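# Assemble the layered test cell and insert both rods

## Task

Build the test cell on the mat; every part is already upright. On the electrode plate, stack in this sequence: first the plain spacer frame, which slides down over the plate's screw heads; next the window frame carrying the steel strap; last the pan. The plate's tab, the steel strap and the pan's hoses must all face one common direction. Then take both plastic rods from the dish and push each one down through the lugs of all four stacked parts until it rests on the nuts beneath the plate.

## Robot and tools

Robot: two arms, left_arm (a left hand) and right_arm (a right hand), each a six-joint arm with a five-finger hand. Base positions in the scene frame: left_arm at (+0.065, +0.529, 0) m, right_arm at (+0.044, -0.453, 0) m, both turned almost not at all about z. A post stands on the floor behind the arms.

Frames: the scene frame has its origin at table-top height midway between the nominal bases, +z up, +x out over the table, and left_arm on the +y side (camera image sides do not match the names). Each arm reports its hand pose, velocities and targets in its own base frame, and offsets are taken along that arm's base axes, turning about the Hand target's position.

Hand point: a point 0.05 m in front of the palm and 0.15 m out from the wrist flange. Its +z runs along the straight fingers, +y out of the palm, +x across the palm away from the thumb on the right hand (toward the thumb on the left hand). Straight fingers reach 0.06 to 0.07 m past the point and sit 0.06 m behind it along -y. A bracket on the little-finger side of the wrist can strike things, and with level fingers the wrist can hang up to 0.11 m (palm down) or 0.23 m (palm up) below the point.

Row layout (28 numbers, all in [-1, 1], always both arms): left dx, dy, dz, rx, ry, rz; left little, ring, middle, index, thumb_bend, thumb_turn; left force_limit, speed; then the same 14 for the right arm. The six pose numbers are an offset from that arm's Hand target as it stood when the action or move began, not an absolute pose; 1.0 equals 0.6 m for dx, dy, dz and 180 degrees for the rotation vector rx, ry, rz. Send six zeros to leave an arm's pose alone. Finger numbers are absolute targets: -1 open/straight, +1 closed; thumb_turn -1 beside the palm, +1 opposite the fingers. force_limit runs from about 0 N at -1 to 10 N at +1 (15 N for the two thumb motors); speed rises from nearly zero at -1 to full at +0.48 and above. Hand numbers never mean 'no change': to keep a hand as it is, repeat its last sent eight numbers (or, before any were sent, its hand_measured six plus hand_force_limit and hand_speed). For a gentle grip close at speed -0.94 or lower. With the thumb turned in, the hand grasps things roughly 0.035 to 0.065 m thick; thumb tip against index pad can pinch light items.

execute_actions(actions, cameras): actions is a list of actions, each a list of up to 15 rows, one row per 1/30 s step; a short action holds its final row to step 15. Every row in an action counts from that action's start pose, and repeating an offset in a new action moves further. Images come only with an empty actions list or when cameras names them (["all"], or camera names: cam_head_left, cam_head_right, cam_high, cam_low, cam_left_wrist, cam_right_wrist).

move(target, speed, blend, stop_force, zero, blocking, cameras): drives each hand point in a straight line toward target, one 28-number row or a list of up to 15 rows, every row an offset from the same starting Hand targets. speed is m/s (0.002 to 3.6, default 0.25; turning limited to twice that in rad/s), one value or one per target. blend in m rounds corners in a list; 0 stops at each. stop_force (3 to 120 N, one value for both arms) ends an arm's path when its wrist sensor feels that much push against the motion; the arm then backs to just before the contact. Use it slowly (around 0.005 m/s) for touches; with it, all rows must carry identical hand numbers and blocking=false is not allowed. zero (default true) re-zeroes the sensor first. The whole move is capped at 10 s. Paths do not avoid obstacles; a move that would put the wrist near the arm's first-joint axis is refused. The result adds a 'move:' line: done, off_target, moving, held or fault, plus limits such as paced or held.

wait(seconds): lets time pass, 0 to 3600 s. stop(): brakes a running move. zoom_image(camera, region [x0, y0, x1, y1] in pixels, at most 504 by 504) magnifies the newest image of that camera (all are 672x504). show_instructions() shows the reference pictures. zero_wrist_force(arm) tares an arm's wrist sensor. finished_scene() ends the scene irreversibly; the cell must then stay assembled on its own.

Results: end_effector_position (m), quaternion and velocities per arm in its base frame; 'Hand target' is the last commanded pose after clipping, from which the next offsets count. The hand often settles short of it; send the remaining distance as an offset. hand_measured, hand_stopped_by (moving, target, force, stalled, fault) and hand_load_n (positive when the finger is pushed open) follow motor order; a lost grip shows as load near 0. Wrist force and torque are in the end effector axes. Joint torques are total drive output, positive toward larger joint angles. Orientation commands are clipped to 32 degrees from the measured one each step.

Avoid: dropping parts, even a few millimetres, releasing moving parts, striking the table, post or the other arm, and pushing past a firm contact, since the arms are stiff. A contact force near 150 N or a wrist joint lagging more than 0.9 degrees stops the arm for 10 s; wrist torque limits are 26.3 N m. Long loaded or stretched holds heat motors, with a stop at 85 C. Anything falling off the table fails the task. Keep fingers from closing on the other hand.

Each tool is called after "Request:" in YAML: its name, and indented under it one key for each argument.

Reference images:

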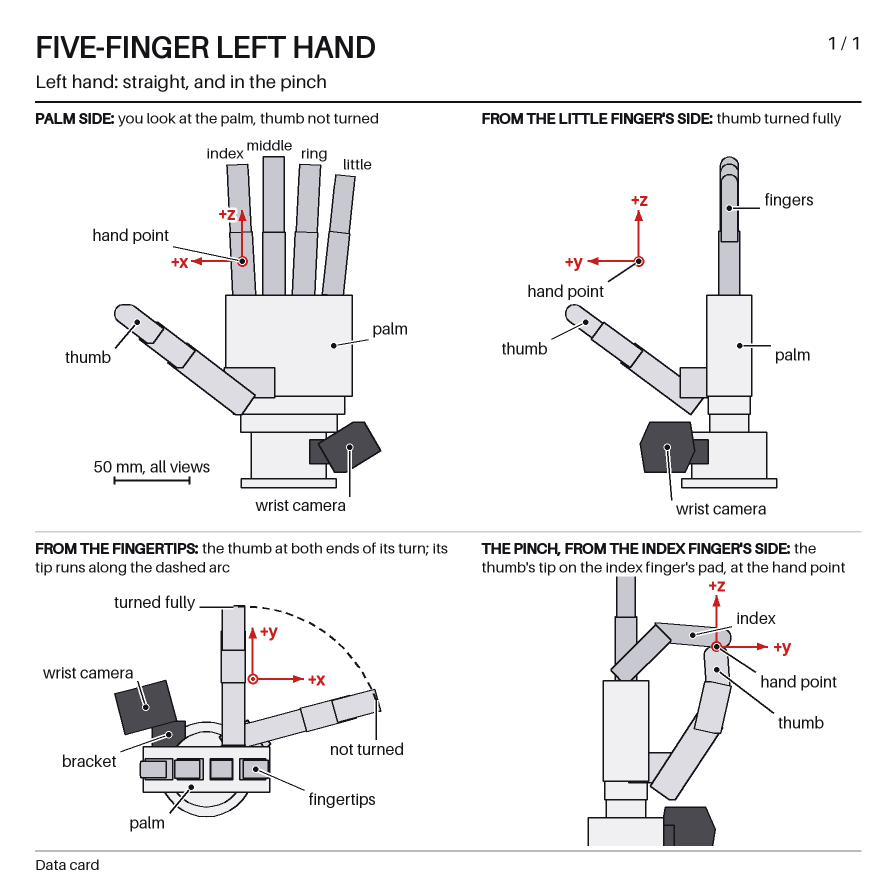

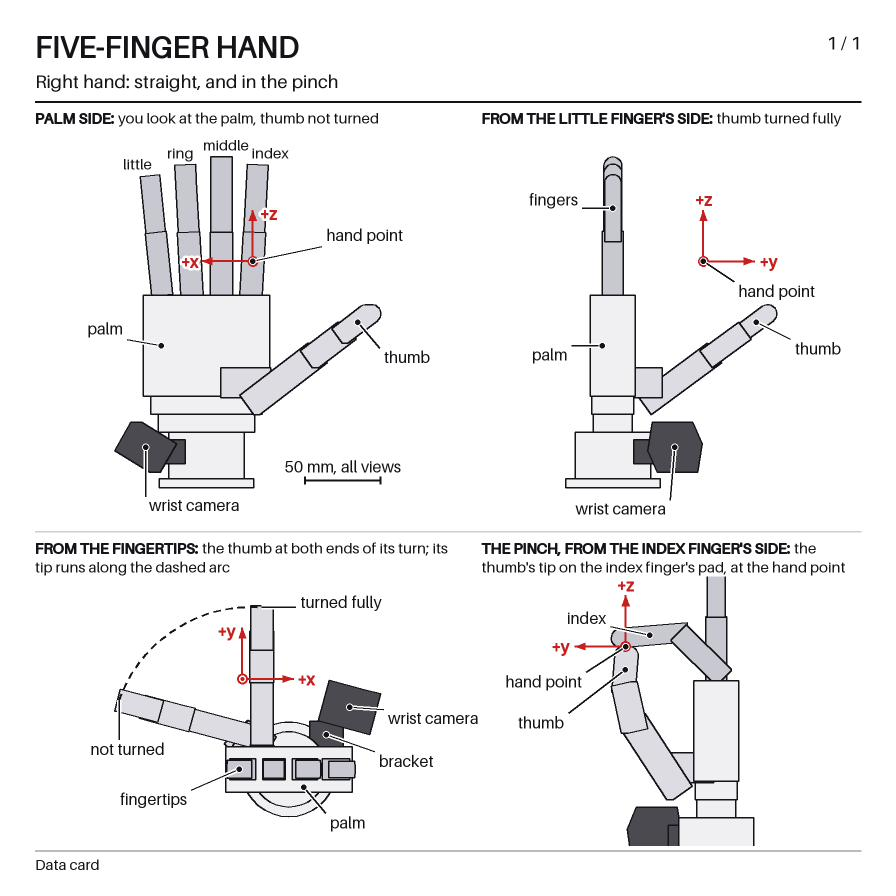

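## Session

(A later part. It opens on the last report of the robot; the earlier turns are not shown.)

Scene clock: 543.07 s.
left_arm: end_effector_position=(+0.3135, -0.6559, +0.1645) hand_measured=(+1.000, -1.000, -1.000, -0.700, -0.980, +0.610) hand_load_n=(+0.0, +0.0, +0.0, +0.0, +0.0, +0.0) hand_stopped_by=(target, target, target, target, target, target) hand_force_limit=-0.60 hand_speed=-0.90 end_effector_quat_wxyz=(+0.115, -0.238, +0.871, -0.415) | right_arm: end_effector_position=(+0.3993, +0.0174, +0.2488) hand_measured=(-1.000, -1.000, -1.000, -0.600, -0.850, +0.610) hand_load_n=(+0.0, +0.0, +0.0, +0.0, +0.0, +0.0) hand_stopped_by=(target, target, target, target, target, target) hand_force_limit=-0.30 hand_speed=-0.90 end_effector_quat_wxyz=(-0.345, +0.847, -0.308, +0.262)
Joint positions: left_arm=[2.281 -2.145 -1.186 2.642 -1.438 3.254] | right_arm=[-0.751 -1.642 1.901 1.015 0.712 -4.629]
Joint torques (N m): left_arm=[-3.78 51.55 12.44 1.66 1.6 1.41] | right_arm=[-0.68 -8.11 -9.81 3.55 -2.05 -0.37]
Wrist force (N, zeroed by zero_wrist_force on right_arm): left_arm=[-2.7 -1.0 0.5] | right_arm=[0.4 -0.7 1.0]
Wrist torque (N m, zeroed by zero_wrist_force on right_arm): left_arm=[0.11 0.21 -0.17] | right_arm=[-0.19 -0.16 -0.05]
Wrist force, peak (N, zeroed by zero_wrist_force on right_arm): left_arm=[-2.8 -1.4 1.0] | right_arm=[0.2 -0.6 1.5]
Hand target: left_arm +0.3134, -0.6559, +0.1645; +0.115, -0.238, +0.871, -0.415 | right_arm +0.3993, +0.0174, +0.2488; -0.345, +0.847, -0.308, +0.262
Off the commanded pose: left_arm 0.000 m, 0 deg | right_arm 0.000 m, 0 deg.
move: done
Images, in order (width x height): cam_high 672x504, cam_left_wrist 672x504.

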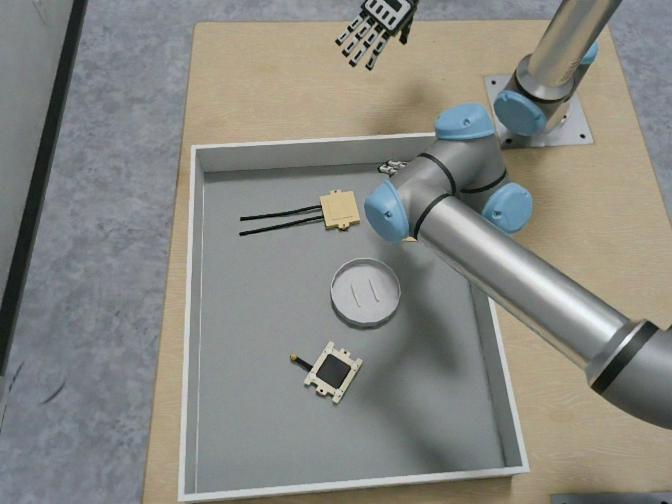

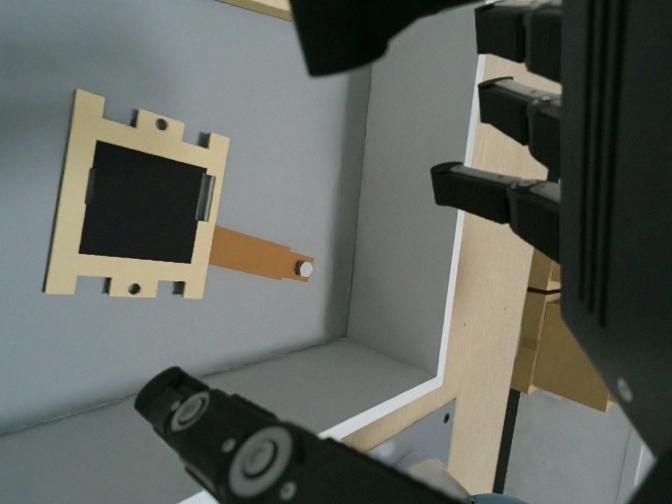

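Request:
move:
  target:
    - [-0.0455,-0.0215,0,0,0,-0.2, 1,-0.45,-1,-0.45,-0.98,1,-0.6,-0.5, 0,0,0,0,0,0, -1,-1,-1,-0.6,-0.85,0.61,-0.3,-0.9]
    - [-0.0455,-0.0215,-0.12,0,0,-0.2, 1,-0.45,-1,-0.45,-0.98,1,-0.6,-0.5, 0,0,0,0,0,0, -1,-1,-1,-0.6,-0.85,0.61,-0.3,-0.9]
  speed: [0.2,0.1]
  blend: [0.01,0]
  cameras: ["cam_left_wrist","cam_high"]

Scene clock: 546.60 s.
left_arm: end_effector_position=(+0.2860, -0.6687, +0.0924) hand_measured=(+1.000, -0.450, -1.000, -0.450, -0.980, +1.000) hand_load_n=(+0.0, +0.0, +0.0, +0.0, +0.0, +0.0) hand_stopped_by=(target, target, target, target, target, target) hand_force_limit=-0.60 hand_speed=-0.50 end_effector_quat_wxyz=(-0.019, +0.042, +0.902, -0.430) | right_arm: end_effector_position=(+0.3993, +0.0174, +0.2488) hand_measured=(-1.000, -1.000, -1.000, -0.600, -0.850, +0.610) hand_load_n=(+0.0, +0.0, -0.5, +0.0, +0.0, -0.5) hand_stopped_by=(target, target, target, target, target, target) hand_force_limit=-0.30 hand_speed=-0.90 end_effector_quat_wxyz=(-0.345, +0.847, -0.308, +0.262)
Joint positions: left_arm=[2.36 -2.35 -1.066 2.512 -0.929 3.796] | right_arm=[-0.751 -1.642 1.901 1.015 0.712 -4.629]
Joint torques (N m): left_arm=[-7.9 60.27 28.38 -0.56 2.13 -1.8] | right_arm=[-0.63 -7.87 -9.99 3.48 -2.08 -0.41]
Wrist force (N, zeroed by zero_wrist_force on right_arm): left_arm=[-2.9 -0.7 0.5] | right_arm=[0.5 -0.5 0.9]
Wrist torque (N m, zeroed by zero_wrist_force on right_arm): left_arm=[0.15 0.27 -0.20] | right_arm=[-0.16 -0.16 -0.04]
Wrist force, peak (N, zeroed by zero_wrist_force on right_arm): left_arm=[-2.8 -1.7 0.1] | right_arm=[0.7 -0.8 1.2]
Hand target: left_arm +0.2861, -0.6688, +0.0925; -0.018, +0.042, +0.902, -0.430 | right_arm +0.3993, +0.0174, +0.2488; -0.345, +0.847, -0.308, +0.262
Off the commanded pose: left_arm 0.000 m, 0 deg | right_arm 0.000 m, 0 deg.
move: done
Images, in order (width x height): cam_high 672x504, cam_left_wrist 672x504.

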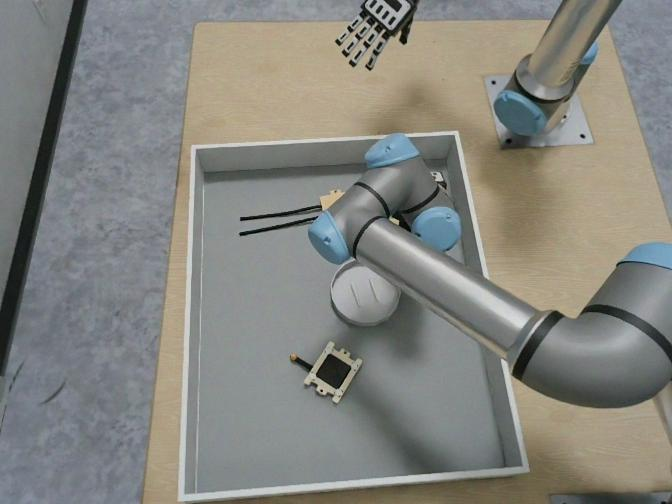

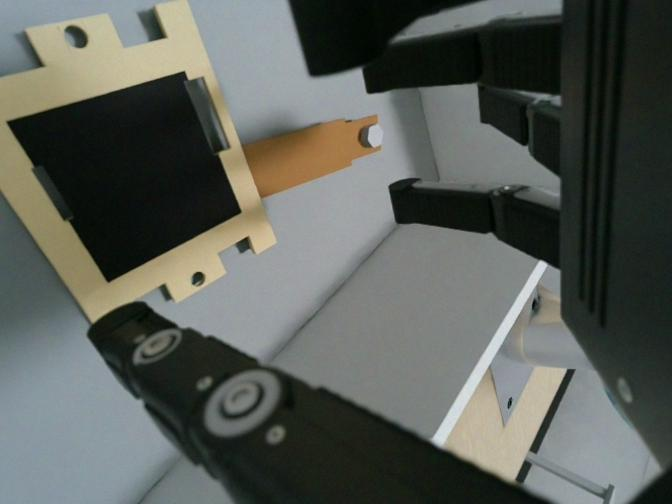

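Request:
move:
  target: [0,0.01,-0.0667,0,0,0, 1,-0.45,-1,-0.45,-0.98,1,-0.6,-0.5, 0,0,0,0,0,0, -1,-1,-1,-0.6,-0.85,0.61,-0.3,-0.9]
  speed: 0.08
  cameras: ["cam_left_wrist","cam_high"]

Scene clock: 548.77 s.
left_arm: end_effector_position=(+0.2861, -0.6627, +0.0524) hand_measured=(+1.000, -0.450, -1.000, -0.450, -0.980, +1.000) hand_load_n=(+0.0, +0.0, +0.0, +0.5, +0.0, +0.0) hand_stopped_by=(target, target, target, target, target, target) hand_force_limit=-0.60 hand_speed=-0.50 end_effector_quat_wxyz=(-0.019, +0.042, +0.902, -0.430) | right_arm: end_effector_position=(+0.3993, +0.0174, +0.2488) hand_measured=(-1.000, -1.000, -1.000, -0.600, -0.850, +0.610) hand_load_n=(+0.0, +0.0, +0.0, +0.0, +0.0, +0.0) hand_stopped_by=(target, target, target, target, target, target) hand_force_limit=-0.30 hand_speed=-0.90 end_effector_quat_wxyz=(-0.345, +0.847, -0.308, +0.262)
Joint positions: left_arm=[2.368 -2.371 -1.136 2.599 -0.924 3.803] | right_arm=[-0.751 -1.642 1.901 1.015 0.712 -4.629]
Joint torques (N m): left_arm=[-3.01 62.01 30.48 -2.17 0.73 -1.47] | right_arm=[-0.72 -7.98 -10.01 3.51 -2.09 -0.17]
Wrist force (N, zeroed by zero_wrist_force on right_arm): left_arm=[-2.7 -0.6 0.4] | right_arm=[0.3 -0.7 1.0]
Wrist torque (N m, zeroed by zero_wrist_force on right_arm): left_arm=[0.18 0.23 -0.29] | right_arm=[-0.20 -0.14 -0.07]
Wrist force, peak (N, zeroed by zero_wrist_force on right_arm): left_arm=[-3.0 -0.9 0.5] | right_arm=[0.7 -0.4 1.4]
Hand target: left_arm +0.2861, -0.6628, +0.0525; -0.018, +0.042, +0.902, -0.430 | right_arm +0.3993, +0.0174, +0.2488; -0.345, +0.847, -0.308, +0.262
Off the commanded pose: left_arm 0.000 m, 0 deg | right_arm 0.000 m, 0 deg.
move: done
Images, in order (width x height): cam_high 672x504, cam_left_wrist 672x504.

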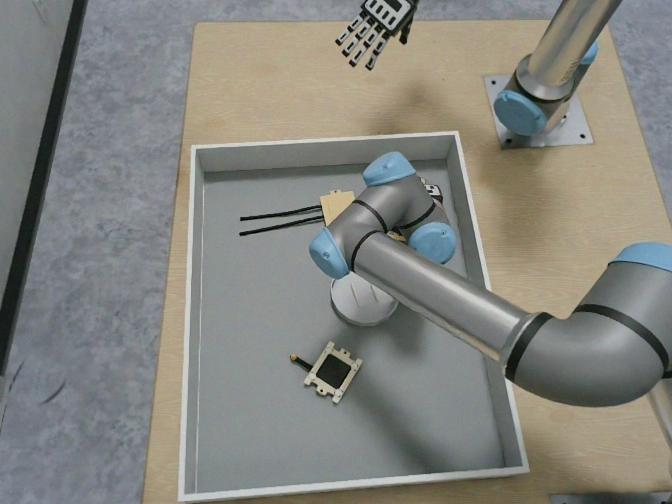

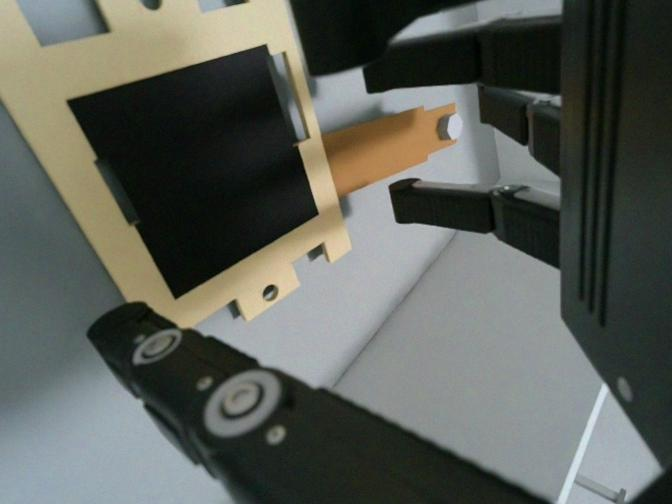

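Request:
move:
  target: [0.0103,0.0023,0,-0.0044,0.0004,0, 1,-0.7,-0.45,-0.7,-0.98,1,-0.6,-0.5, 0,0,0,0,0,0, -1,-1,-1,-0.6,-0.85,0.61,-0.3,-0.9]
  speed: 0.05
  cameras: ["cam_left_wrist"]

Request:
zero_wrist_force:
  arm: "left_arm"

Request:
move:
  target: [0,0,-0.0275,0,0,0, 1,-0.7,-0.45,-0.7,-0.98,1,-0.6,-0.5, 0,0,0,0,0,0, -1,-1,-1,-0.6,-0.85,0.61,-0.3,-0.9]
  speed: 0.01
  stop_force: 3
  cameras: ["cam_left_wrist"]

Scene clock: 565.07 s.
left_arm: end_effector_position=(+0.2922, -0.6613, +0.0524) hand_measured=(+1.000, -0.700, -0.450, -0.700, -0.980, +1.000) hand_load_n=(+0.0, +0.0, +0.0, -0.5, +0.0, +0.0) hand_stopped_by=(target, target, target, target, target, target) hand_force_limit=-0.60 hand_speed=-0.50 end_effector_quat_wxyz=(-0.019, +0.042, +0.899, -0.436) | right_arm: end_effector_position=(+0.3993, +0.0174, +0.2488) hand_measured=(-1.000, -1.000, -1.000, -0.600, -0.850, +0.610) hand_load_n=(+0.0, +0.0, +0.0, +0.0, +0.0, +0.0) hand_stopped_by=(target, target, target, target, target, target) hand_force_limit=-0.30 hand_speed=-0.90 end_effector_quat_wxyz=(-0.345, +0.847, -0.308, +0.262)
Joint positions: left_arm=[2.38 -2.372 -1.14 2.61 -0.908 3.807] | right_arm=[-0.751 -1.642 1.901 1.015 0.712 -4.629]
Joint torques (N m): left_arm=[-4.06 42.21 25.75 -1.82 1 -1.99] | right_arm=[0.82 -8.08 -9.43 3.41 -2.22 -0.32]
Wrist force (N, zeroed by zero_wrist_force on right_arm): left_arm=[-2.9 -0.7 0.3] | right_arm=[0.6 -0.5 0.8]
Wrist torque (N m, zeroed by zero_wrist_force on right_arm): left_arm=[0.16 0.25 -0.27] | right_arm=[-0.15 -0.17 -0.04]
Wrist force, peak (N, zeroed by zero_wrist_force on right_arm): left_arm=[-3.4 -0.3 0.3] | right_arm=[0.2 -0.5 1.5]
Hand target: left_arm +0.2923, -0.6614, +0.0525; -0.019, +0.042, +0.899, -0.436 | right_arm +0.3993, +0.0174, +0.2488; -0.345, +0.847, -0.308, +0.262
Off the commanded pose: left_arm 0.000 m, 0 deg | right_arm 0.000 m, 0 deg.
move: done

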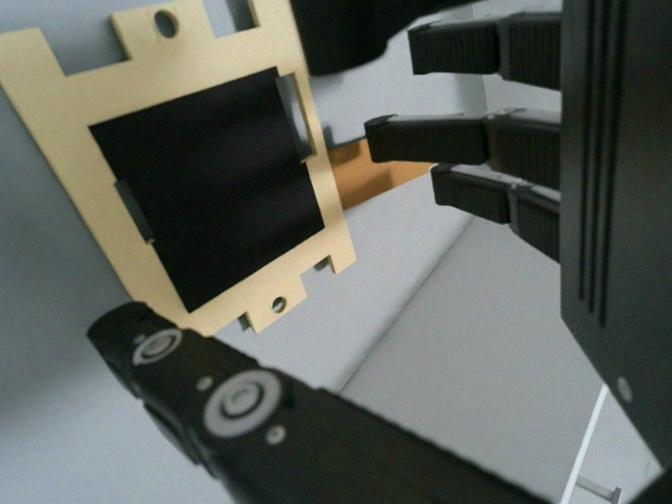

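Wrist force sensor zeroed.

Scene clock: 566.90 s.
left_arm: end_effector_position=(+0.2923, -0.6614, +0.0449) hand_measured=(+1.000, -0.700, -0.450, -0.700, -0.980, +1.000) hand_load_n=(+0.0, +0.0, +0.0, +0.0, +0.0, +0.0) hand_stopped_by=(target, target, target, target, target, target) hand_force_limit=-0.60 hand_speed=-0.50 end_effector_quat_wxyz=(-0.019, +0.042, +0.899, -0.436) | right_arm: end_effector_position=(+0.3993, +0.0174, +0.2488) hand_measured=(-1.000, -1.000, -1.000, -0.600, -0.850, +0.610) hand_load_n=(+0.0, -0.5, +0.0, +0.0, +0.0, +0.0) hand_stopped_by=(target, target, target, target, target, target) hand_force_limit=-0.30 hand_speed=-0.90 end_effector_quat_wxyz=(-0.345, +0.847, -0.308, +0.262)
Joint positions: left_arm=[2.38 -2.379 -1.147 2.624 -0.908 3.807] | right_arm=[-0.751 -1.642 1.901 1.015 0.712 -4.629]
Joint torques (N m): left_arm=[-4.38 59.85 29.14 -2.19 0.63 -1.64] | right_arm=[-0.35 -7.14 -9.43 3.49 -2.11 -0.35]
Wrist force (N, zeroed by zero_wrist_force): left_arm=[0.3 -2.0 -1.7] | right_arm=[0.6 -0.6 0.9]
Wrist torque (N m, zeroed by zero_wrist_force): left_arm=[0.01 -0.08 0.06] | right_arm=[-0.18 -0.17 -0.05]
Wrist force, peak (N, zeroed by zero_wrist_force): left_arm=[0.2 -4.8 -4.4] | right_arm=[0.4 -1.0 1.2]
Hand target: left_arm +0.2923, -0.6614, +0.0449; -0.019, +0.042, +0.899, -0.436 (not the last commanded pose) | right_arm +0.3993, +0.0174, +0.2488; -0.345, +0.847, -0.308, +0.262
Off the commanded pose: left_arm 0.009 m, 0 deg | right_arm 0.000 m, 0 deg.
move: contact (left_arm)

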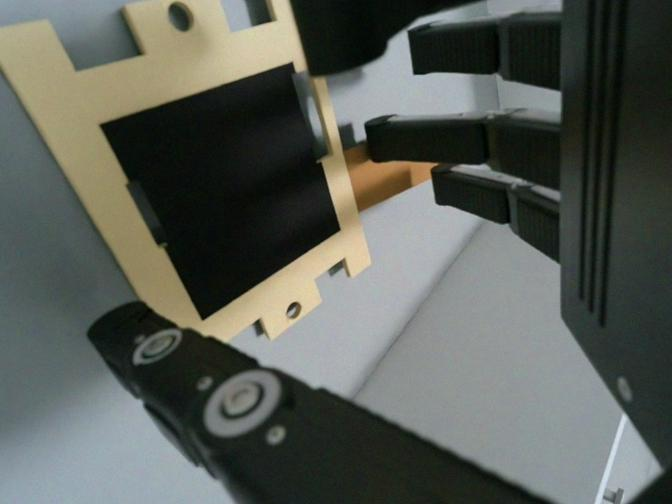

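Request:
zoom_image:
  camera: "cam_left_wrist"
  region: [260, 20, 560, 250]

Scaled by 1.680.

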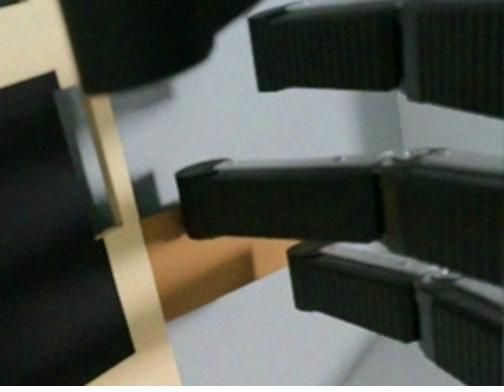

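Request:
execute_actions:
  actions: []
  cameras: ["cam_low","cam_head_left","cam_head_right"]

Scene clock: 569.47 s.
left_arm: end_effector_position=(+0.2923, -0.6614, +0.0449) hand_measured=(+1.000, -0.700, -0.450, -0.700, -0.980, +1.000) hand_load_n=(+0.5, +0.0, +0.0, +0.0, +0.0, +0.0) hand_stopped_by=(target, target, target, target, target, target) hand_force_limit=-0.60 hand_speed=-0.50 end_effector_quat_wxyz=(-0.019, +0.042, +0.899, -0.436) | right_arm: end_effector_position=(+0.3993, +0.0174, +0.2488) hand_measured=(-1.000, -1.000, -1.000, -0.600, -0.850, +0.610) hand_load_n=(+0.0, +0.0, +0.0, +0.0, +0.0, +0.0) hand_stopped_by=(target, target, target, target, target, target) hand_force_limit=-0.30 hand_speed=-0.90 end_effector_quat_wxyz=(-0.345, +0.847, -0.308, +0.262)
Joint positions: left_arm=[2.38 -2.379 -1.147 2.624 -0.908 3.807] | right_arm=[-0.751 -1.642 1.901 1.015 0.712 -4.629]
Joint velocities: within noise
Joint torques (N m): left_arm=[-4.25 60.46 29.53 -1.41 -0.32 -1.52] | right_arm=[0 -7.73 -9.71 3.39 -1.86 -0.05]
Motor temperatures (°C): left_arm=[39 34 31 34 46 36] | right_arm=[30 25 33 44 39 36]
Wrist force (N, zeroed by zero_wrist_force): left_arm=[0.2 -1.9 -1.3] | right_arm=[0.2 -0.5 0.9]
Wrist torque (N m, zeroed by zero_wrist_force): left_arm=[0.00 -0.07 0.05] | right_arm=[-0.17 -0.10 -0.07]
Wrist force, peak (N, zeroed by zero_wrist_force): left_arm=[0.3 -2.5 -2.6] | right_arm=[0.3 -0.9 1.4]
Hand target: left_arm +0.2923, -0.6614, +0.0449; -0.019, +0.042, +0.899, -0.436 (not the last commanded pose) | right_arm +0.3993, +0.0174, +0.2488; -0.345, +0.847, -0.308, +0.262
Off the commanded pose: left_arm 0.009 m, 0 deg | right_arm 0.000 m, 0 deg.
Images, in order (width x height): cam_head_left 672x504, cam_head_right 672x504, cam_low 672x504.

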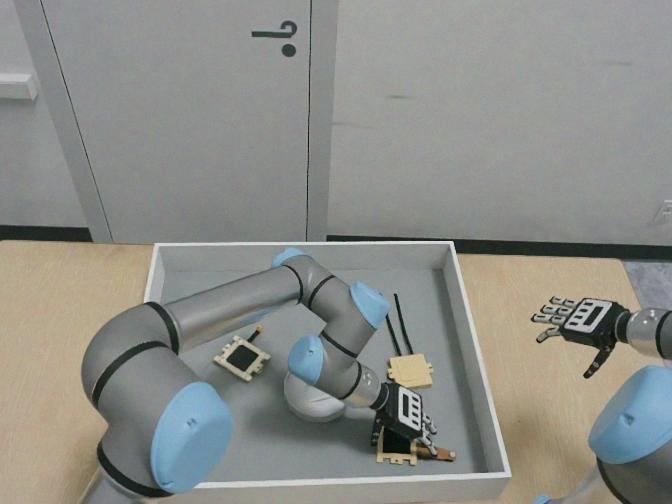

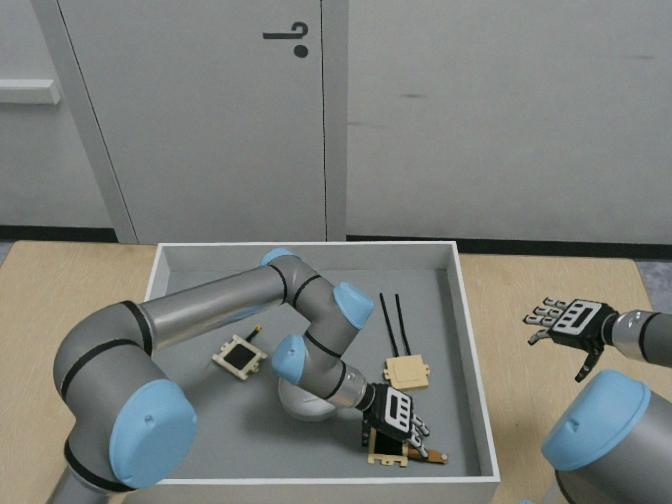

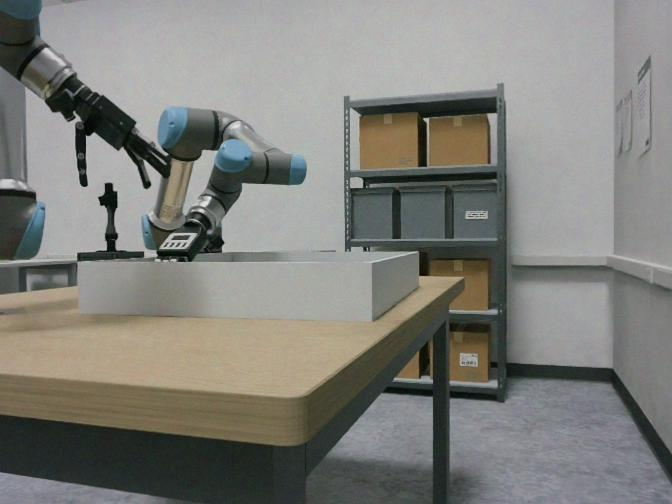

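Request:
zoom_image:
  camera: "cam_head_right"
  region: [320, 340, 480, 480]

Request:
zoom_image:
  camera: "cam_head_left"
  region: [320, 340, 480, 480]

Scaled by 3.150.

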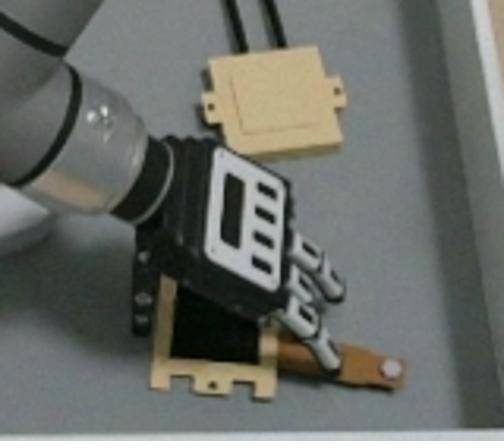

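Scaled by 3.150.

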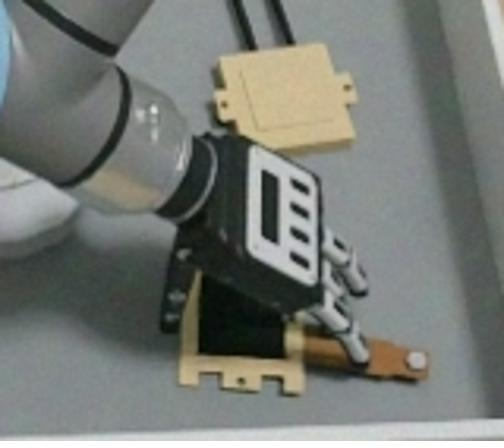

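Request:
move:
  target: [0,0,0.005,0,0,0, 1,-0.7,-0.45,-0.7,-0.98,1,-0.6,-0.5, 0,0,0,0,0,0, -1,-1,-1,-0.6,-0.85,0.61,-0.3,-0.9]
  speed: 0.02

Request:
move:
  target: [0,0,0.002,0,0,0, 1,-0.7,-0.7,-0.7,-0.98,1,-0.6,-0.5, 0,0,0,0,0,0, -1,-1,-1,-0.6,-0.85,0.61,-0.3,-0.9]
  speed: 0.02

Request:
move:
  target: [0,0,-0.016,0,0,0, 1,-0.7,-0.7,-0.7,-0.98,1,-0.6,-0.5, 0,0,0,0,0,0, -1,-1,-1,-0.6,-0.85,0.61,-0.3,-0.9]
  speed: 0.006
  stop_force: 3
  cameras: ["cam_left_wrist"]

Scene clock: 572.17 s.
left_arm: end_effector_position=(+0.2923, -0.6614, +0.0481) hand_measured=(+1.000, -0.700, -0.450, -0.700, -0.980, +1.000) hand_load_n=(+0.0, +0.0, +0.0, +0.0, +0.0, +0.0) hand_stopped_by=(target, target, target, target, target, target) hand_force_limit=-0.60 hand_speed=-0.50 end_effector_quat_wxyz=(-0.019, +0.042, +0.899, -0.436) | right_arm: end_effector_position=(+0.3993, +0.0174, +0.2488) hand_measured=(-1.000, -1.000, -1.000, -0.600, -0.850, +0.610) hand_load_n=(+0.0, +0.0, +0.0, +0.5, +0.0, +0.0) hand_stopped_by=(target, target, target, target, target, target) hand_force_limit=-0.30 hand_speed=-0.90 end_effector_quat_wxyz=(-0.345, +0.847, -0.308, +0.262)
Joint positions: left_arm=[2.38 -2.376 -1.144 2.619 -0.908 3.807] | right_arm=[-0.751 -1.642 1.901 1.015 0.712 -4.629]
Joint torques (N m): left_arm=[-4.16 42.09 12.5 0.9 -0.48 -1.9] | right_arm=[0.56 -7.65 -9.43 3.46 -2.18 -0.1]
Wrist force (N, zeroed by zero_wrist_force): left_arm=[0.1 0.2 0.2] | right_arm=[0.9 -0.3 0.9]
Wrist torque (N m, zeroed by zero_wrist_force): left_arm=[0.02 -0.01 0.00] | right_arm=[-0.15 -0.22 -0.02]
Wrist force, peak (N, zeroed by zero_wrist_force): left_arm=[0.4 -2.5 -2.5] | right_arm=[0.3 -1.2 0.8]
Hand target: left_arm +0.2923, -0.6614, +0.0479; -0.019, +0.042, +0.899, -0.436 | right_arm +0.3993, +0.0174, +0.2488; -0.345, +0.847, -0.308, +0.262
Off the commanded pose: left_arm 0.000 m, 0 deg | right_arm 0.000 m, 0 deg.
move: done

Scene clock: 572.67 s.
left_arm: end_effector_position=(+0.2922, -0.6614, +0.0490) hand_measured=(+1.000, -0.700, -0.700, -0.700, -0.980, +1.000) hand_load_n=(+0.0, +0.0, +0.0, +0.0, +0.0, +0.0) hand_stopped_by=(target, target, target, target, target, target) hand_force_limit=-0.60 hand_speed=-0.50 end_effector_quat_wxyz=(-0.019, +0.042, +0.899, -0.436) | right_arm: end_effector_position=(+0.3993, +0.0174, +0.2488) hand_measured=(-1.000, -1.000, -1.000, -0.600, -0.850, +0.610) hand_load_n=(+0.0, +0.0, +0.0, +0.0, +0.0, +0.5) hand_stopped_by=(target, target, target, target, target, target) hand_force_limit=-0.30 hand_speed=-0.90 end_effector_quat_wxyz=(-0.345, +0.847, -0.308, +0.262)
Joint positions: left_arm=[2.38 -2.375 -1.143 2.616 -0.908 3.807] | right_arm=[-0.751 -1.642 1.901 1.015 0.712 -4.629]
Joint torques (N m): left_arm=[-3.44 58.39 30.63 0.19 -0.54 -1.79] | right_arm=[0.18 -7.8 -10.4 3.52 -2.17 -0.03]
Wrist force (N, zeroed by zero_wrist_force): left_arm=[0.3 0.0 0.3] | right_arm=[0.3 -0.2 0.9]
Wrist torque (N m, zeroed by zero_wrist_force): left_arm=[-0.01 -0.03 0.02] | right_arm=[-0.11 -0.14 -0.04]
Wrist force, peak (N, zeroed by zero_wrist_force): left_arm=[0.2 0.3 0.4] | right_arm=[0.3 -0.8 1.2]
Hand target: left_arm +0.2923, -0.6614, +0.0491; -0.019, +0.042, +0.899, -0.436 | right_arm +0.3993, +0.0174, +0.2488; -0.345, +0.847, -0.308, +0.262
Off the commanded pose: left_arm 0.000 m, 0 deg | right_arm 0.000 m, 0 deg.
move: done

Scene clock: 574.90 s.
left_arm: end_effector_position=(+0.2922, -0.6614, +0.0394) hand_measured=(+1.000, -0.700, -0.700, -0.700, -0.980, +1.000) hand_load_n=(+0.0, +0.0, +0.0, +0.0, +0.0, +0.0) hand_stopped_by=(target, target, target, target, target, target) hand_force_limit=-0.60 hand_speed=-0.50 end_effector_quat_wxyz=(-0.019, +0.042, +0.899, -0.436) | right_arm: end_effector_position=(+0.3993, +0.0174, +0.2488) hand_measured=(-1.000, -1.000, -1.000, -0.600, -0.850, +0.610) hand_load_n=(+0.0, +0.0, -0.5, +0.0, +0.0, +0.0) hand_stopped_by=(target, target, target, target, target, target) hand_force_limit=-0.30 hand_speed=-0.90 end_effector_quat_wxyz=(-0.345, +0.847, -0.308, +0.262)
Joint positions: left_arm=[2.38 -2.385 -1.152 2.635 -0.908 3.807] | right_arm=[-0.751 -1.642 1.901 1.015 0.712 -4.629]
Joint torques (N m): left_arm=[-4.16 54.66 17.08 -1.49 -0.5 -1.31] | right_arm=[-0.14 -7.93 -9.14 3.55 -2.11 -0.24]
Wrist force (N, zeroed by zero_wrist_force): left_arm=[0.1 -0.1 0.0] | right_arm=[0.4 -0.5 0.9]
Wrist torque (N m, zeroed by zero_wrist_force): left_arm=[0.02 -0.01 0.00] | right_arm=[-0.16 -0.15 -0.05]
Wrist force, peak (N, zeroed by zero_wrist_force): left_arm=[0.2 -0.5 -0.4] | right_arm=[0.3 -0.5 1.4]
Hand target: left_arm +0.2923, -0.6614, +0.0395; -0.019, +0.042, +0.899, -0.436 | right_arm +0.3993, +0.0174, +0.2488; -0.345, +0.847, -0.308, +0.262
Off the commanded pose: left_arm 0.000 m, 0 deg | right_arm 0.000 m, 0 deg.
move: done

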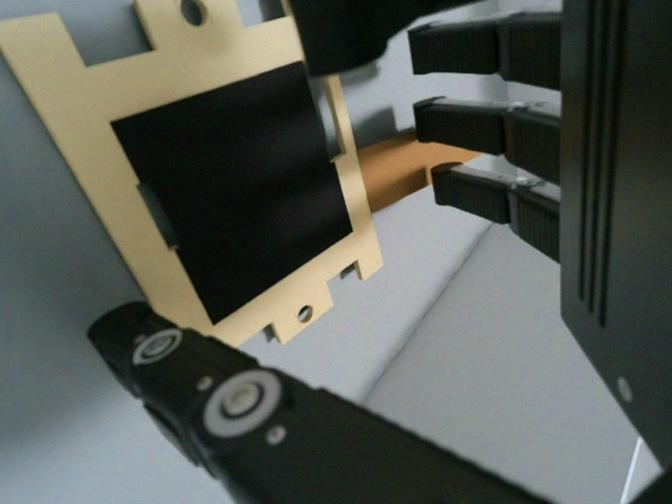

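Request:
move:
  target:
    - [0,0,0.02,0,0,0, 1,-0.7,-0.7,-0.7,-0.98,1,-0.6,-0.5, 0,0,0,0,0,0, -1,-1,-1,-0.6,-0.85,0.61,-0.3,-0.9]
    - [0.0117,0,0.02,0,0,0, 1,-0.45,-0.45,-0.8,-0.98,1,-0.6,-0.5, 0,0,0,0,0,0, -1,-1,-1,-0.6,-0.85,0.61,-0.3,-0.9]
  speed: 0.05
  cameras: ["cam_left_wrist"]

Request:
move:
  target: [0,0,-0.027,0,0,0, 1,-0.45,-0.45,-0.8,-0.98,1,-0.6,-0.5, 0,0,0,0,0,0, -1,-1,-1,-0.6,-0.85,0.61,-0.3,-0.9]
  speed: 0.006
  stop_force: 3
  cameras: ["cam_left_wrist"]

Scene clock: 577.83 s.
left_arm: end_effector_position=(+0.2993, -0.6614, +0.0515) hand_measured=(+1.000, -0.450, -0.450, -0.800, -0.980, +1.000) hand_load_n=(+0.0, +0.0, +0.0, +0.0, +0.5, +0.0) hand_stopped_by=(target, target, target, target, target, target) hand_force_limit=-0.60 hand_speed=-0.50 end_effector_quat_wxyz=(-0.019, +0.042, +0.899, -0.436) | right_arm: end_effector_position=(+0.3993, +0.0174, +0.2488) hand_measured=(-1.000, -1.000, -1.000, -0.600, -0.850, +0.610) hand_load_n=(+0.0, +0.0, +0.0, +0.0, +0.0, +0.0) hand_stopped_by=(target, target, target, target, target, target) hand_force_limit=-0.30 hand_speed=-0.90 end_effector_quat_wxyz=(-0.345, +0.847, -0.308, +0.262)
Joint positions: left_arm=[2.388 -2.384 -1.122 2.599 -0.903 3.815] | right_arm=[-0.751 -1.642 1.901 1.015 0.712 -4.629]
Joint torques (N m): left_arm=[-8.61 62.24 6.4 0.55 -0.69 -1.98] | right_arm=[0.91 -8.15 -9.65 3.41 -2.12 0.02]
Wrist force (N, zeroed by zero_wrist_force): left_arm=[0.0 0.1 0.3] | right_arm=[0.5 -0.6 0.8]
Wrist torque (N m, zeroed by zero_wrist_force): left_arm=[0.00 0.01 0.04] | right_arm=[-0.17 -0.15 -0.05]
Wrist force, peak (N, zeroed by zero_wrist_force): left_arm=[0.6 0.0 0.6] | right_arm=[0.6 -0.5 1.4]
Hand target: left_arm +0.2993, -0.6614, +0.0515; -0.019, +0.042, +0.899, -0.436 | right_arm +0.3993, +0.0174, +0.2488; -0.345, +0.847, -0.308, +0.262
Off the commanded pose: left_arm 0.000 m, 0 deg | right_arm 0.000 m, 0 deg.
move: done

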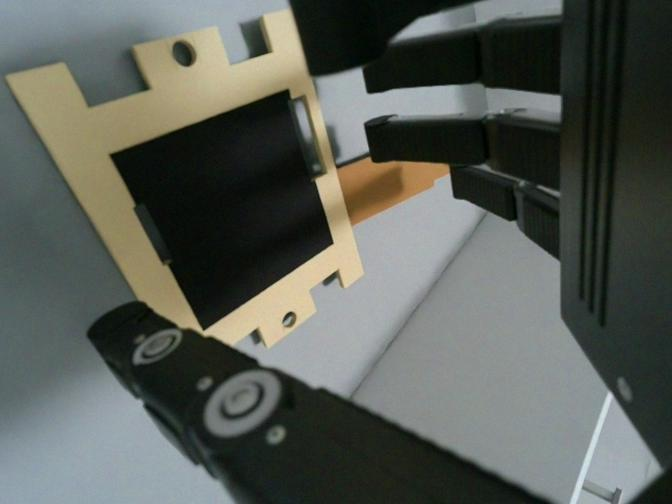

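Scene clock: 581.60 s.
left_arm: end_effector_position=(+0.2993, -0.6614, +0.0363) hand_measured=(+1.000, -0.450, -0.450, -0.800, -0.980, +1.000) hand_load_n=(+0.0, +0.0, +0.0, +0.0, +0.0, +0.0) hand_stopped_by=(target, target, target, target, target, target) hand_force_limit=-0.60 hand_speed=-0.50 end_effector_quat_wxyz=(-0.019, +0.042, +0.899, -0.436) | right_arm: end_effector_position=(+0.3993, +0.0174, +0.2488) hand_measured=(-1.000, -1.000, -1.000, -0.600, -0.850, +0.610) hand_load_n=(+0.0, +0.0, +0.0, +0.0, +0.0, +0.0) hand_stopped_by=(target, target, target, target, target, target) hand_force_limit=-0.30 hand_speed=-0.90 end_effector_quat_wxyz=(-0.345, +0.847, -0.308, +0.262)
Joint positions: left_arm=[2.388 -2.398 -1.136 2.628 -0.903 3.815] | right_arm=[-0.751 -1.642 1.901 1.015 0.712 -4.629]
Joint torques (N m): left_arm=[-8.37 60.2 29.32 -2.12 -0.44 -0.84] | right_arm=[0.13 -8.41 -10.09 3.39 -2.05 0.08]
Wrist force (N, zeroed by zero_wrist_force): left_arm=[0.5 -3.3 -3.0] | right_arm=[0.2 -0.5 0.9]
Wrist torque (N m, zeroed by zero_wrist_force): left_arm=[-0.02 -0.11 0.13] | right_arm=[-0.17 -0.13 -0.06]
Wrist force, peak (N, zeroed by zero_wrist_force): left_arm=[0.5 -5.0 -4.4] | right_arm=[0.6 -0.9 1.3]
Hand target: left_arm +0.2993, -0.6614, +0.0363; -0.019, +0.042, +0.899, -0.436 (not the last commanded pose) | right_arm +0.3993, +0.0174, +0.2488; -0.345, +0.847, -0.308, +0.262
Off the commanded pose: left_arm 0.001 m, 0 deg | right_arm 0.000 m, 0 deg.
move: contact (left_arm)

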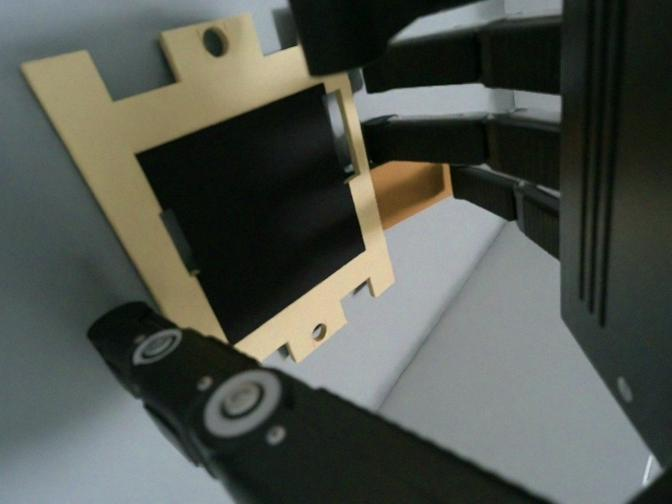

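Request:
move:
  target:
    - [0,0,0.008,0,0,0, 1,-0.8,-0.45,-0.8,-0.98,1,-0.6,-0.5, 0,0,0,0,0,0, -1,-1,-1,-0.6,-0.85,0.61,-0.3,-0.9]
    - [-0.0003,-0.0042,0.008,-0.0149,0.0014,0, 1,-0.8,-0.45,-0.8,-0.98,1,-0.6,-0.5, 0,0,0,0,0,0, -1,-1,-1,-0.6,-0.85,0.61,-0.3,-0.9]
  speed: 0.02

Request:
move:
  target: [0,0,-0.0062,0,0,0, 1,-0.8,-0.45,-0.8,-0.98,1,-0.6,-0.5, 0,0,0,0,0,0, -1,-1,-1,-0.6,-0.85,0.61,-0.3,-0.9]
  speed: 0.01
  stop_force: 3
  cameras: ["cam_left_wrist"]

Scene clock: 586.83 s.
left_arm: end_effector_position=(+0.2991, -0.6639, +0.0411) hand_measured=(+1.000, -0.800, -0.450, -0.800, -0.980, +1.000) hand_load_n=(+0.0, +0.0, +0.0, +0.0, +0.0, +0.0) hand_stopped_by=(target, target, target, target, target, target) hand_force_limit=-0.60 hand_speed=-0.50 end_effector_quat_wxyz=(-0.020, +0.042, +0.888, -0.457) end_effector_velocity=(+0.000, +0.001, +0.000) end_effector_angular_velocity=(+0.004, +0.003, +0.002) | right_arm: end_effector_position=(+0.3993, +0.0174, +0.2488) hand_measured=(-1.000, -1.000, -1.000, -0.600, -0.850, +0.610) hand_load_n=(+0.0, +0.0, +0.0, -0.5, +0.0, +0.0) hand_stopped_by=(target, target, target, target, target, target) hand_force_limit=-0.30 hand_speed=-0.90 end_effector_quat_wxyz=(-0.345, +0.847, -0.308, +0.262)
Joint positions: left_arm=[2.397 -2.379 -1.171 2.686 -0.868 3.794] | right_arm=[-0.751 -1.642 1.901 1.015 0.712 -4.629]
Joint velocities: left_arm=[0 0 0.001 -0.005 -0.002 -0.002] | right_arm=[within noise]
Joint torques (N m): left_arm=[0.48 52.41 25.69 -2.1 -0.56 0.4] | right_arm=[0.71 -7.17 -10.07 3.45 -2.01 0.05]
Wrist force (N, zeroed by zero_wrist_force): left_arm=[0.2 -0.1 0.4] | right_arm=[0.4 -0.7 1.2]
Wrist torque (N m, zeroed by zero_wrist_force): left_arm=[-0.04 -0.01 0.10] | right_arm=[-0.20 -0.16 -0.06]
Wrist force, peak (N, zeroed by zero_wrist_force): left_arm=[0.6 -3.7 -3.4] | right_arm=[0.5 -1.0 1.1]
Hand target: left_arm +0.2991, -0.6639, +0.0411; -0.020, +0.042, +0.888, -0.457 | right_arm +0.3993, +0.0174, +0.2488; -0.345, +0.847, -0.308, +0.262
Off the commanded pose: left_arm 0.000 m, 0 deg | right_arm 0.000 m, 0 deg.
move: done

Scene clock: 587.93 s.
left_arm: end_effector_position=(+0.2991, -0.6639, +0.0373) hand_measured=(+1.000, -0.800, -0.450, -0.800, -0.980, +1.000) hand_load_n=(+0.0, +0.0, +0.0, +0.0, +0.0, +0.0) hand_stopped_by=(target, target, target, target, target, target) hand_force_limit=-0.60 hand_speed=-0.50 end_effector_quat_wxyz=(-0.020, +0.042, +0.888, -0.457) | right_arm: end_effector_position=(+0.3993, +0.0174, +0.2488) hand_measured=(-1.000, -1.000, -1.000, -0.600, -0.850, +0.610) hand_load_n=(+0.0, +0.0, +0.0, +0.0, +0.5, +0.0) hand_stopped_by=(target, target, target, target, target, target) hand_force_limit=-0.30 hand_speed=-0.90 end_effector_quat_wxyz=(-0.345, +0.847, -0.308, +0.262)
Joint positions: left_arm=[2.397 -2.383 -1.174 2.693 -0.869 3.794] | right_arm=[-0.751 -1.642 1.901 1.015 0.712 -4.629]
Joint torques (N m): left_arm=[-4.15 56.92 18.46 -1.5 -0.76 1.98] | right_arm=[0.52 -8.73 -9.94 3.54 -2.14 0.24]
Wrist force (N, zeroed by zero_wrist_force): left_arm=[0.2 0.1 0.3] | right_arm=[0.7 -0.5 1.0]
Wrist torque (N m, zeroed by zero_wrist_force): left_arm=[-0.01 -0.01 0.08] | right_arm=[-0.16 -0.19 -0.03]
Wrist force, peak (N, zeroed by zero_wrist_force): left_arm=[0.3 0.1 0.6] | right_arm=[0.5 -0.9 1.2]
Hand target: left_arm +0.2991, -0.6639, +0.0374; -0.020, +0.042, +0.888, -0.457 | right_arm +0.3993, +0.0174, +0.2488; -0.345, +0.847, -0.308, +0.262
Off the commanded pose: left_arm 0.000 m, 0 deg | right_arm 0.000 m, 0 deg.
move: done

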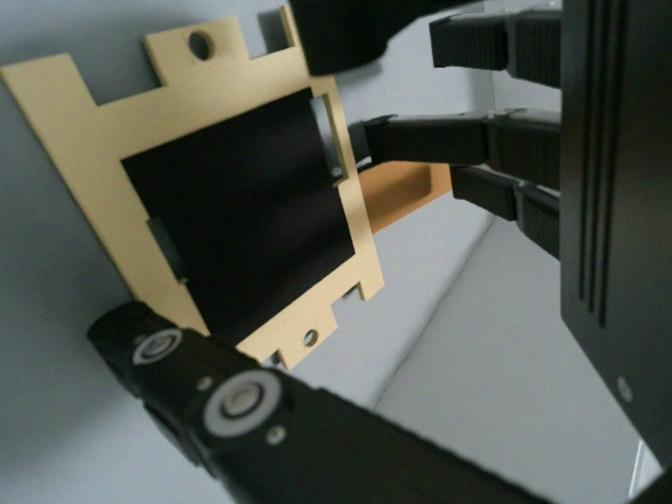

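Request:
move:
  target: [0,0,0,0,0,0, 1,-0.8,0,-0.8,-0.98,1,-0.6,-0.95, 0,0,0,0,0,0, -1,-1,-1,-0.6,-0.85,0.61,-0.3,-0.9]
  speed: 0.02
  cameras: ["cam_left_wrist"]

Scene clock: 591.30 s.
left_arm: end_effector_position=(+0.2991, -0.6639, +0.0374) hand_measured=(+1.000, -0.800, -0.082, -0.800, -0.980, +1.000) hand_load_n=(+0.0, +0.0, +2.5, +0.0, +2.0, +0.0) hand_stopped_by=(target, target, force, target, target, target) hand_force_limit=-0.60 hand_speed=-0.95 end_effector_quat_wxyz=(-0.020, +0.042, +0.888, -0.457) | right_arm: end_effector_position=(+0.3993, +0.0174, +0.2488) hand_measured=(-1.000, -1.000, -1.000, -0.600, -0.850, +0.610) hand_load_n=(+0.0, +0.0, +0.0, +0.0, +0.0, +0.0) hand_stopped_by=(target, target, target, target, target, target) hand_force_limit=-0.30 hand_speed=-0.90 end_effector_quat_wxyz=(-0.345, +0.847, -0.308, +0.262)
Joint positions: left_arm=[2.397 -2.383 -1.174 2.693 -0.869 3.794] | right_arm=[-0.751 -1.642 1.901 1.015 0.712 -4.629]
Joint torques (N m): left_arm=[-4.41 60.89 28.18 -1.53 -0.57 0.64] | right_arm=[0.89 -7.75 -9.56 3.53 -2.02 0.1]
Wrist force (N, zeroed by zero_wrist_force): left_arm=[0.2 -1.8 -0.8] | right_arm=[0.4 -0.7 0.9]
Wrist torque (N m, zeroed by zero_wrist_force): left_arm=[-0.17 -0.02 0.11] | right_arm=[-0.19 -0.15 -0.06]
Wrist force, peak (N, zeroed by zero_wrist_force): left_arm=[0.2 -1.8 -0.8] | right_arm=[0.2 -0.8 1.4]
Hand target: left_arm +0.2991, -0.6639, +0.0374; -0.020, +0.042, +0.888, -0.457 | right_arm +0.3993, +0.0174, +0.2488; -0.345, +0.847, -0.308, +0.262
Off the commanded pose: left_arm 0.000 m, 0 deg | right_arm 0.000 m, 0 deg.
move: done

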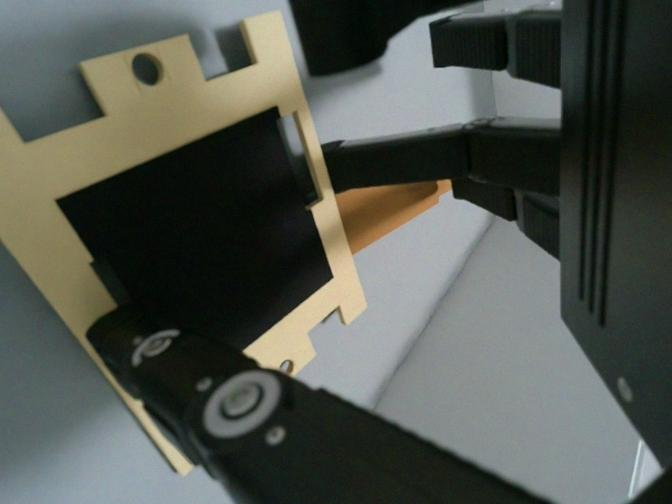

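Request:
move:
  target: [0,0,0,0,0,0, 1,-0.8,-0.45,-0.8,-0.98,1,-0.6,-0.8, 0,0,0,0,0,0, -1,-1,-1,-0.6,-0.85,0.61,-0.3,-0.9]
  speed: 0.02

Request:
move:
  target:
    - [0,0,0.02,-0.0055,0.0005,0, 1,-0.8,-0.45,-0.8,-0.98,1,-0.6,-0.8, 0,0,0,0,0,0, -1,-1,-1,-0.6,-0.85,0.61,-0.3,-0.9]
    - [0,0.02,0.02,-0.0055,0.0005,0, 1,-0.8,-0.8,-0.8,-0.98,1,-0.6,-0.5, 0,0,0,0,0,0, -1,-1,-1,-0.6,-0.85,0.61,-0.3,-0.9]
  speed: 0.03
  cameras: ["cam_left_wrist"]

Scene clock: 594.07 s.
left_arm: end_effector_position=(+0.2991, -0.6639, +0.0374) hand_measured=(+1.000, -0.800, -0.450, -0.800, -0.980, +1.000) hand_load_n=(+0.0, +0.0, +0.0, +0.0, +0.5, +0.0) hand_stopped_by=(target, target, target, target, target, target) hand_force_limit=-0.60 hand_speed=-0.80 end_effector_quat_wxyz=(-0.020, +0.042, +0.888, -0.457) | right_arm: end_effector_position=(+0.3993, +0.0174, +0.2488) hand_measured=(-1.000, -1.000, -1.000, -0.600, -0.850, +0.610) hand_load_n=(+0.0, +0.0, +0.0, +0.0, +0.0, +0.0) hand_stopped_by=(target, target, target, target, target, target) hand_force_limit=-0.30 hand_speed=-0.90 end_effector_quat_wxyz=(-0.345, +0.847, -0.308, +0.262)
Joint positions: left_arm=[2.397 -2.383 -1.174 2.693 -0.869 3.794] | right_arm=[-0.751 -1.642 1.901 1.015 0.712 -4.629]
Joint torques (N m): left_arm=[-4.06 51.61 28.83 -1.62 -0.63 -0.72] | right_arm=[1.11 -8.43 -10.58 3.57 -2.07 0.23]
Wrist force (N, zeroed by zero_wrist_force): left_arm=[0.4 -0.9 -1.1] | right_arm=[0.2 -0.5 0.8]
Wrist torque (N m, zeroed by zero_wrist_force): left_arm=[-0.08 -0.06 0.10] | right_arm=[-0.15 -0.11 -0.06]
Wrist force, peak (N, zeroed by zero_wrist_force): left_arm=[0.1 -1.8 -0.8] | right_arm=[0.5 -0.8 1.3]
Hand target: left_arm +0.2991, -0.6639, +0.0374; -0.020, +0.042, +0.888, -0.457 | right_arm +0.3993, +0.0174, +0.2488; -0.345, +0.847, -0.308, +0.262
Off the commanded pose: left_arm 0.000 m, 0 deg | right_arm 0.000 m, 0 deg.
move: done

Scene clock: 595.87 s.
left_arm: end_effector_position=(+0.2991, -0.6519, +0.0494) hand_measured=(+1.000, -0.800, -0.800, -0.800, -0.980, +1.000) hand_load_n=(+0.0, -0.5, +0.0, +0.0, +0.0, +0.0) hand_stopped_by=(target, target, target, target, target, target) hand_force_limit=-0.60 hand_speed=-0.50 end_effector_quat_wxyz=(-0.020, +0.042, +0.884, -0.465) | right_arm: end_effector_position=(+0.3993, +0.0174, +0.2488) hand_measured=(-1.000, -1.000, -1.000, -0.600, -0.850, +0.610) hand_load_n=(+0.0, +0.0, +0.0, +0.0, +0.0, +0.0) hand_stopped_by=(target, target, target, target, target, target) hand_force_limit=-0.30 hand_speed=-0.90 end_effector_quat_wxyz=(-0.345, +0.847, -0.308, +0.262)
Joint positions: left_arm=[2.417 -2.343 -1.221 2.705 -0.845 3.802] | right_arm=[-0.751 -1.642 1.901 1.015 0.712 -4.629]
Joint torques (N m): left_arm=[-8.23 39.88 30.27 -1.72 -0.72 -1.92] | right_arm=[1.33 -8.34 -9.91 3.54 -2.17 0.09]
Wrist force (N, zeroed by zero_wrist_force): left_arm=[0.3 0.2 0.4] | right_arm=[0.3 -0.3 0.9]
Wrist torque (N m, zeroed by zero_wrist_force): left_arm=[-0.02 -0.01 0.04] | right_arm=[-0.14 -0.13 -0.06]
Wrist force, peak (N, zeroed by zero_wrist_force): left_arm=[0.2 0.0 0.7] | right_arm=[0.7 -0.6 1.3]
Hand target: left_arm +0.2991, -0.6519, +0.0494; -0.020, +0.042, +0.884, -0.465 | right_arm +0.3993, +0.0174, +0.2488; -0.345, +0.847, -0.308, +0.262
Off the commanded pose: left_arm 0.000 m, 0 deg | right_arm 0.000 m, 0 deg.
move: done

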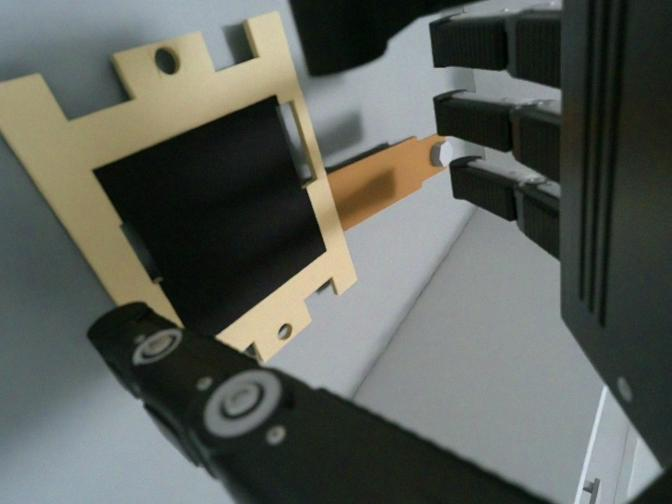

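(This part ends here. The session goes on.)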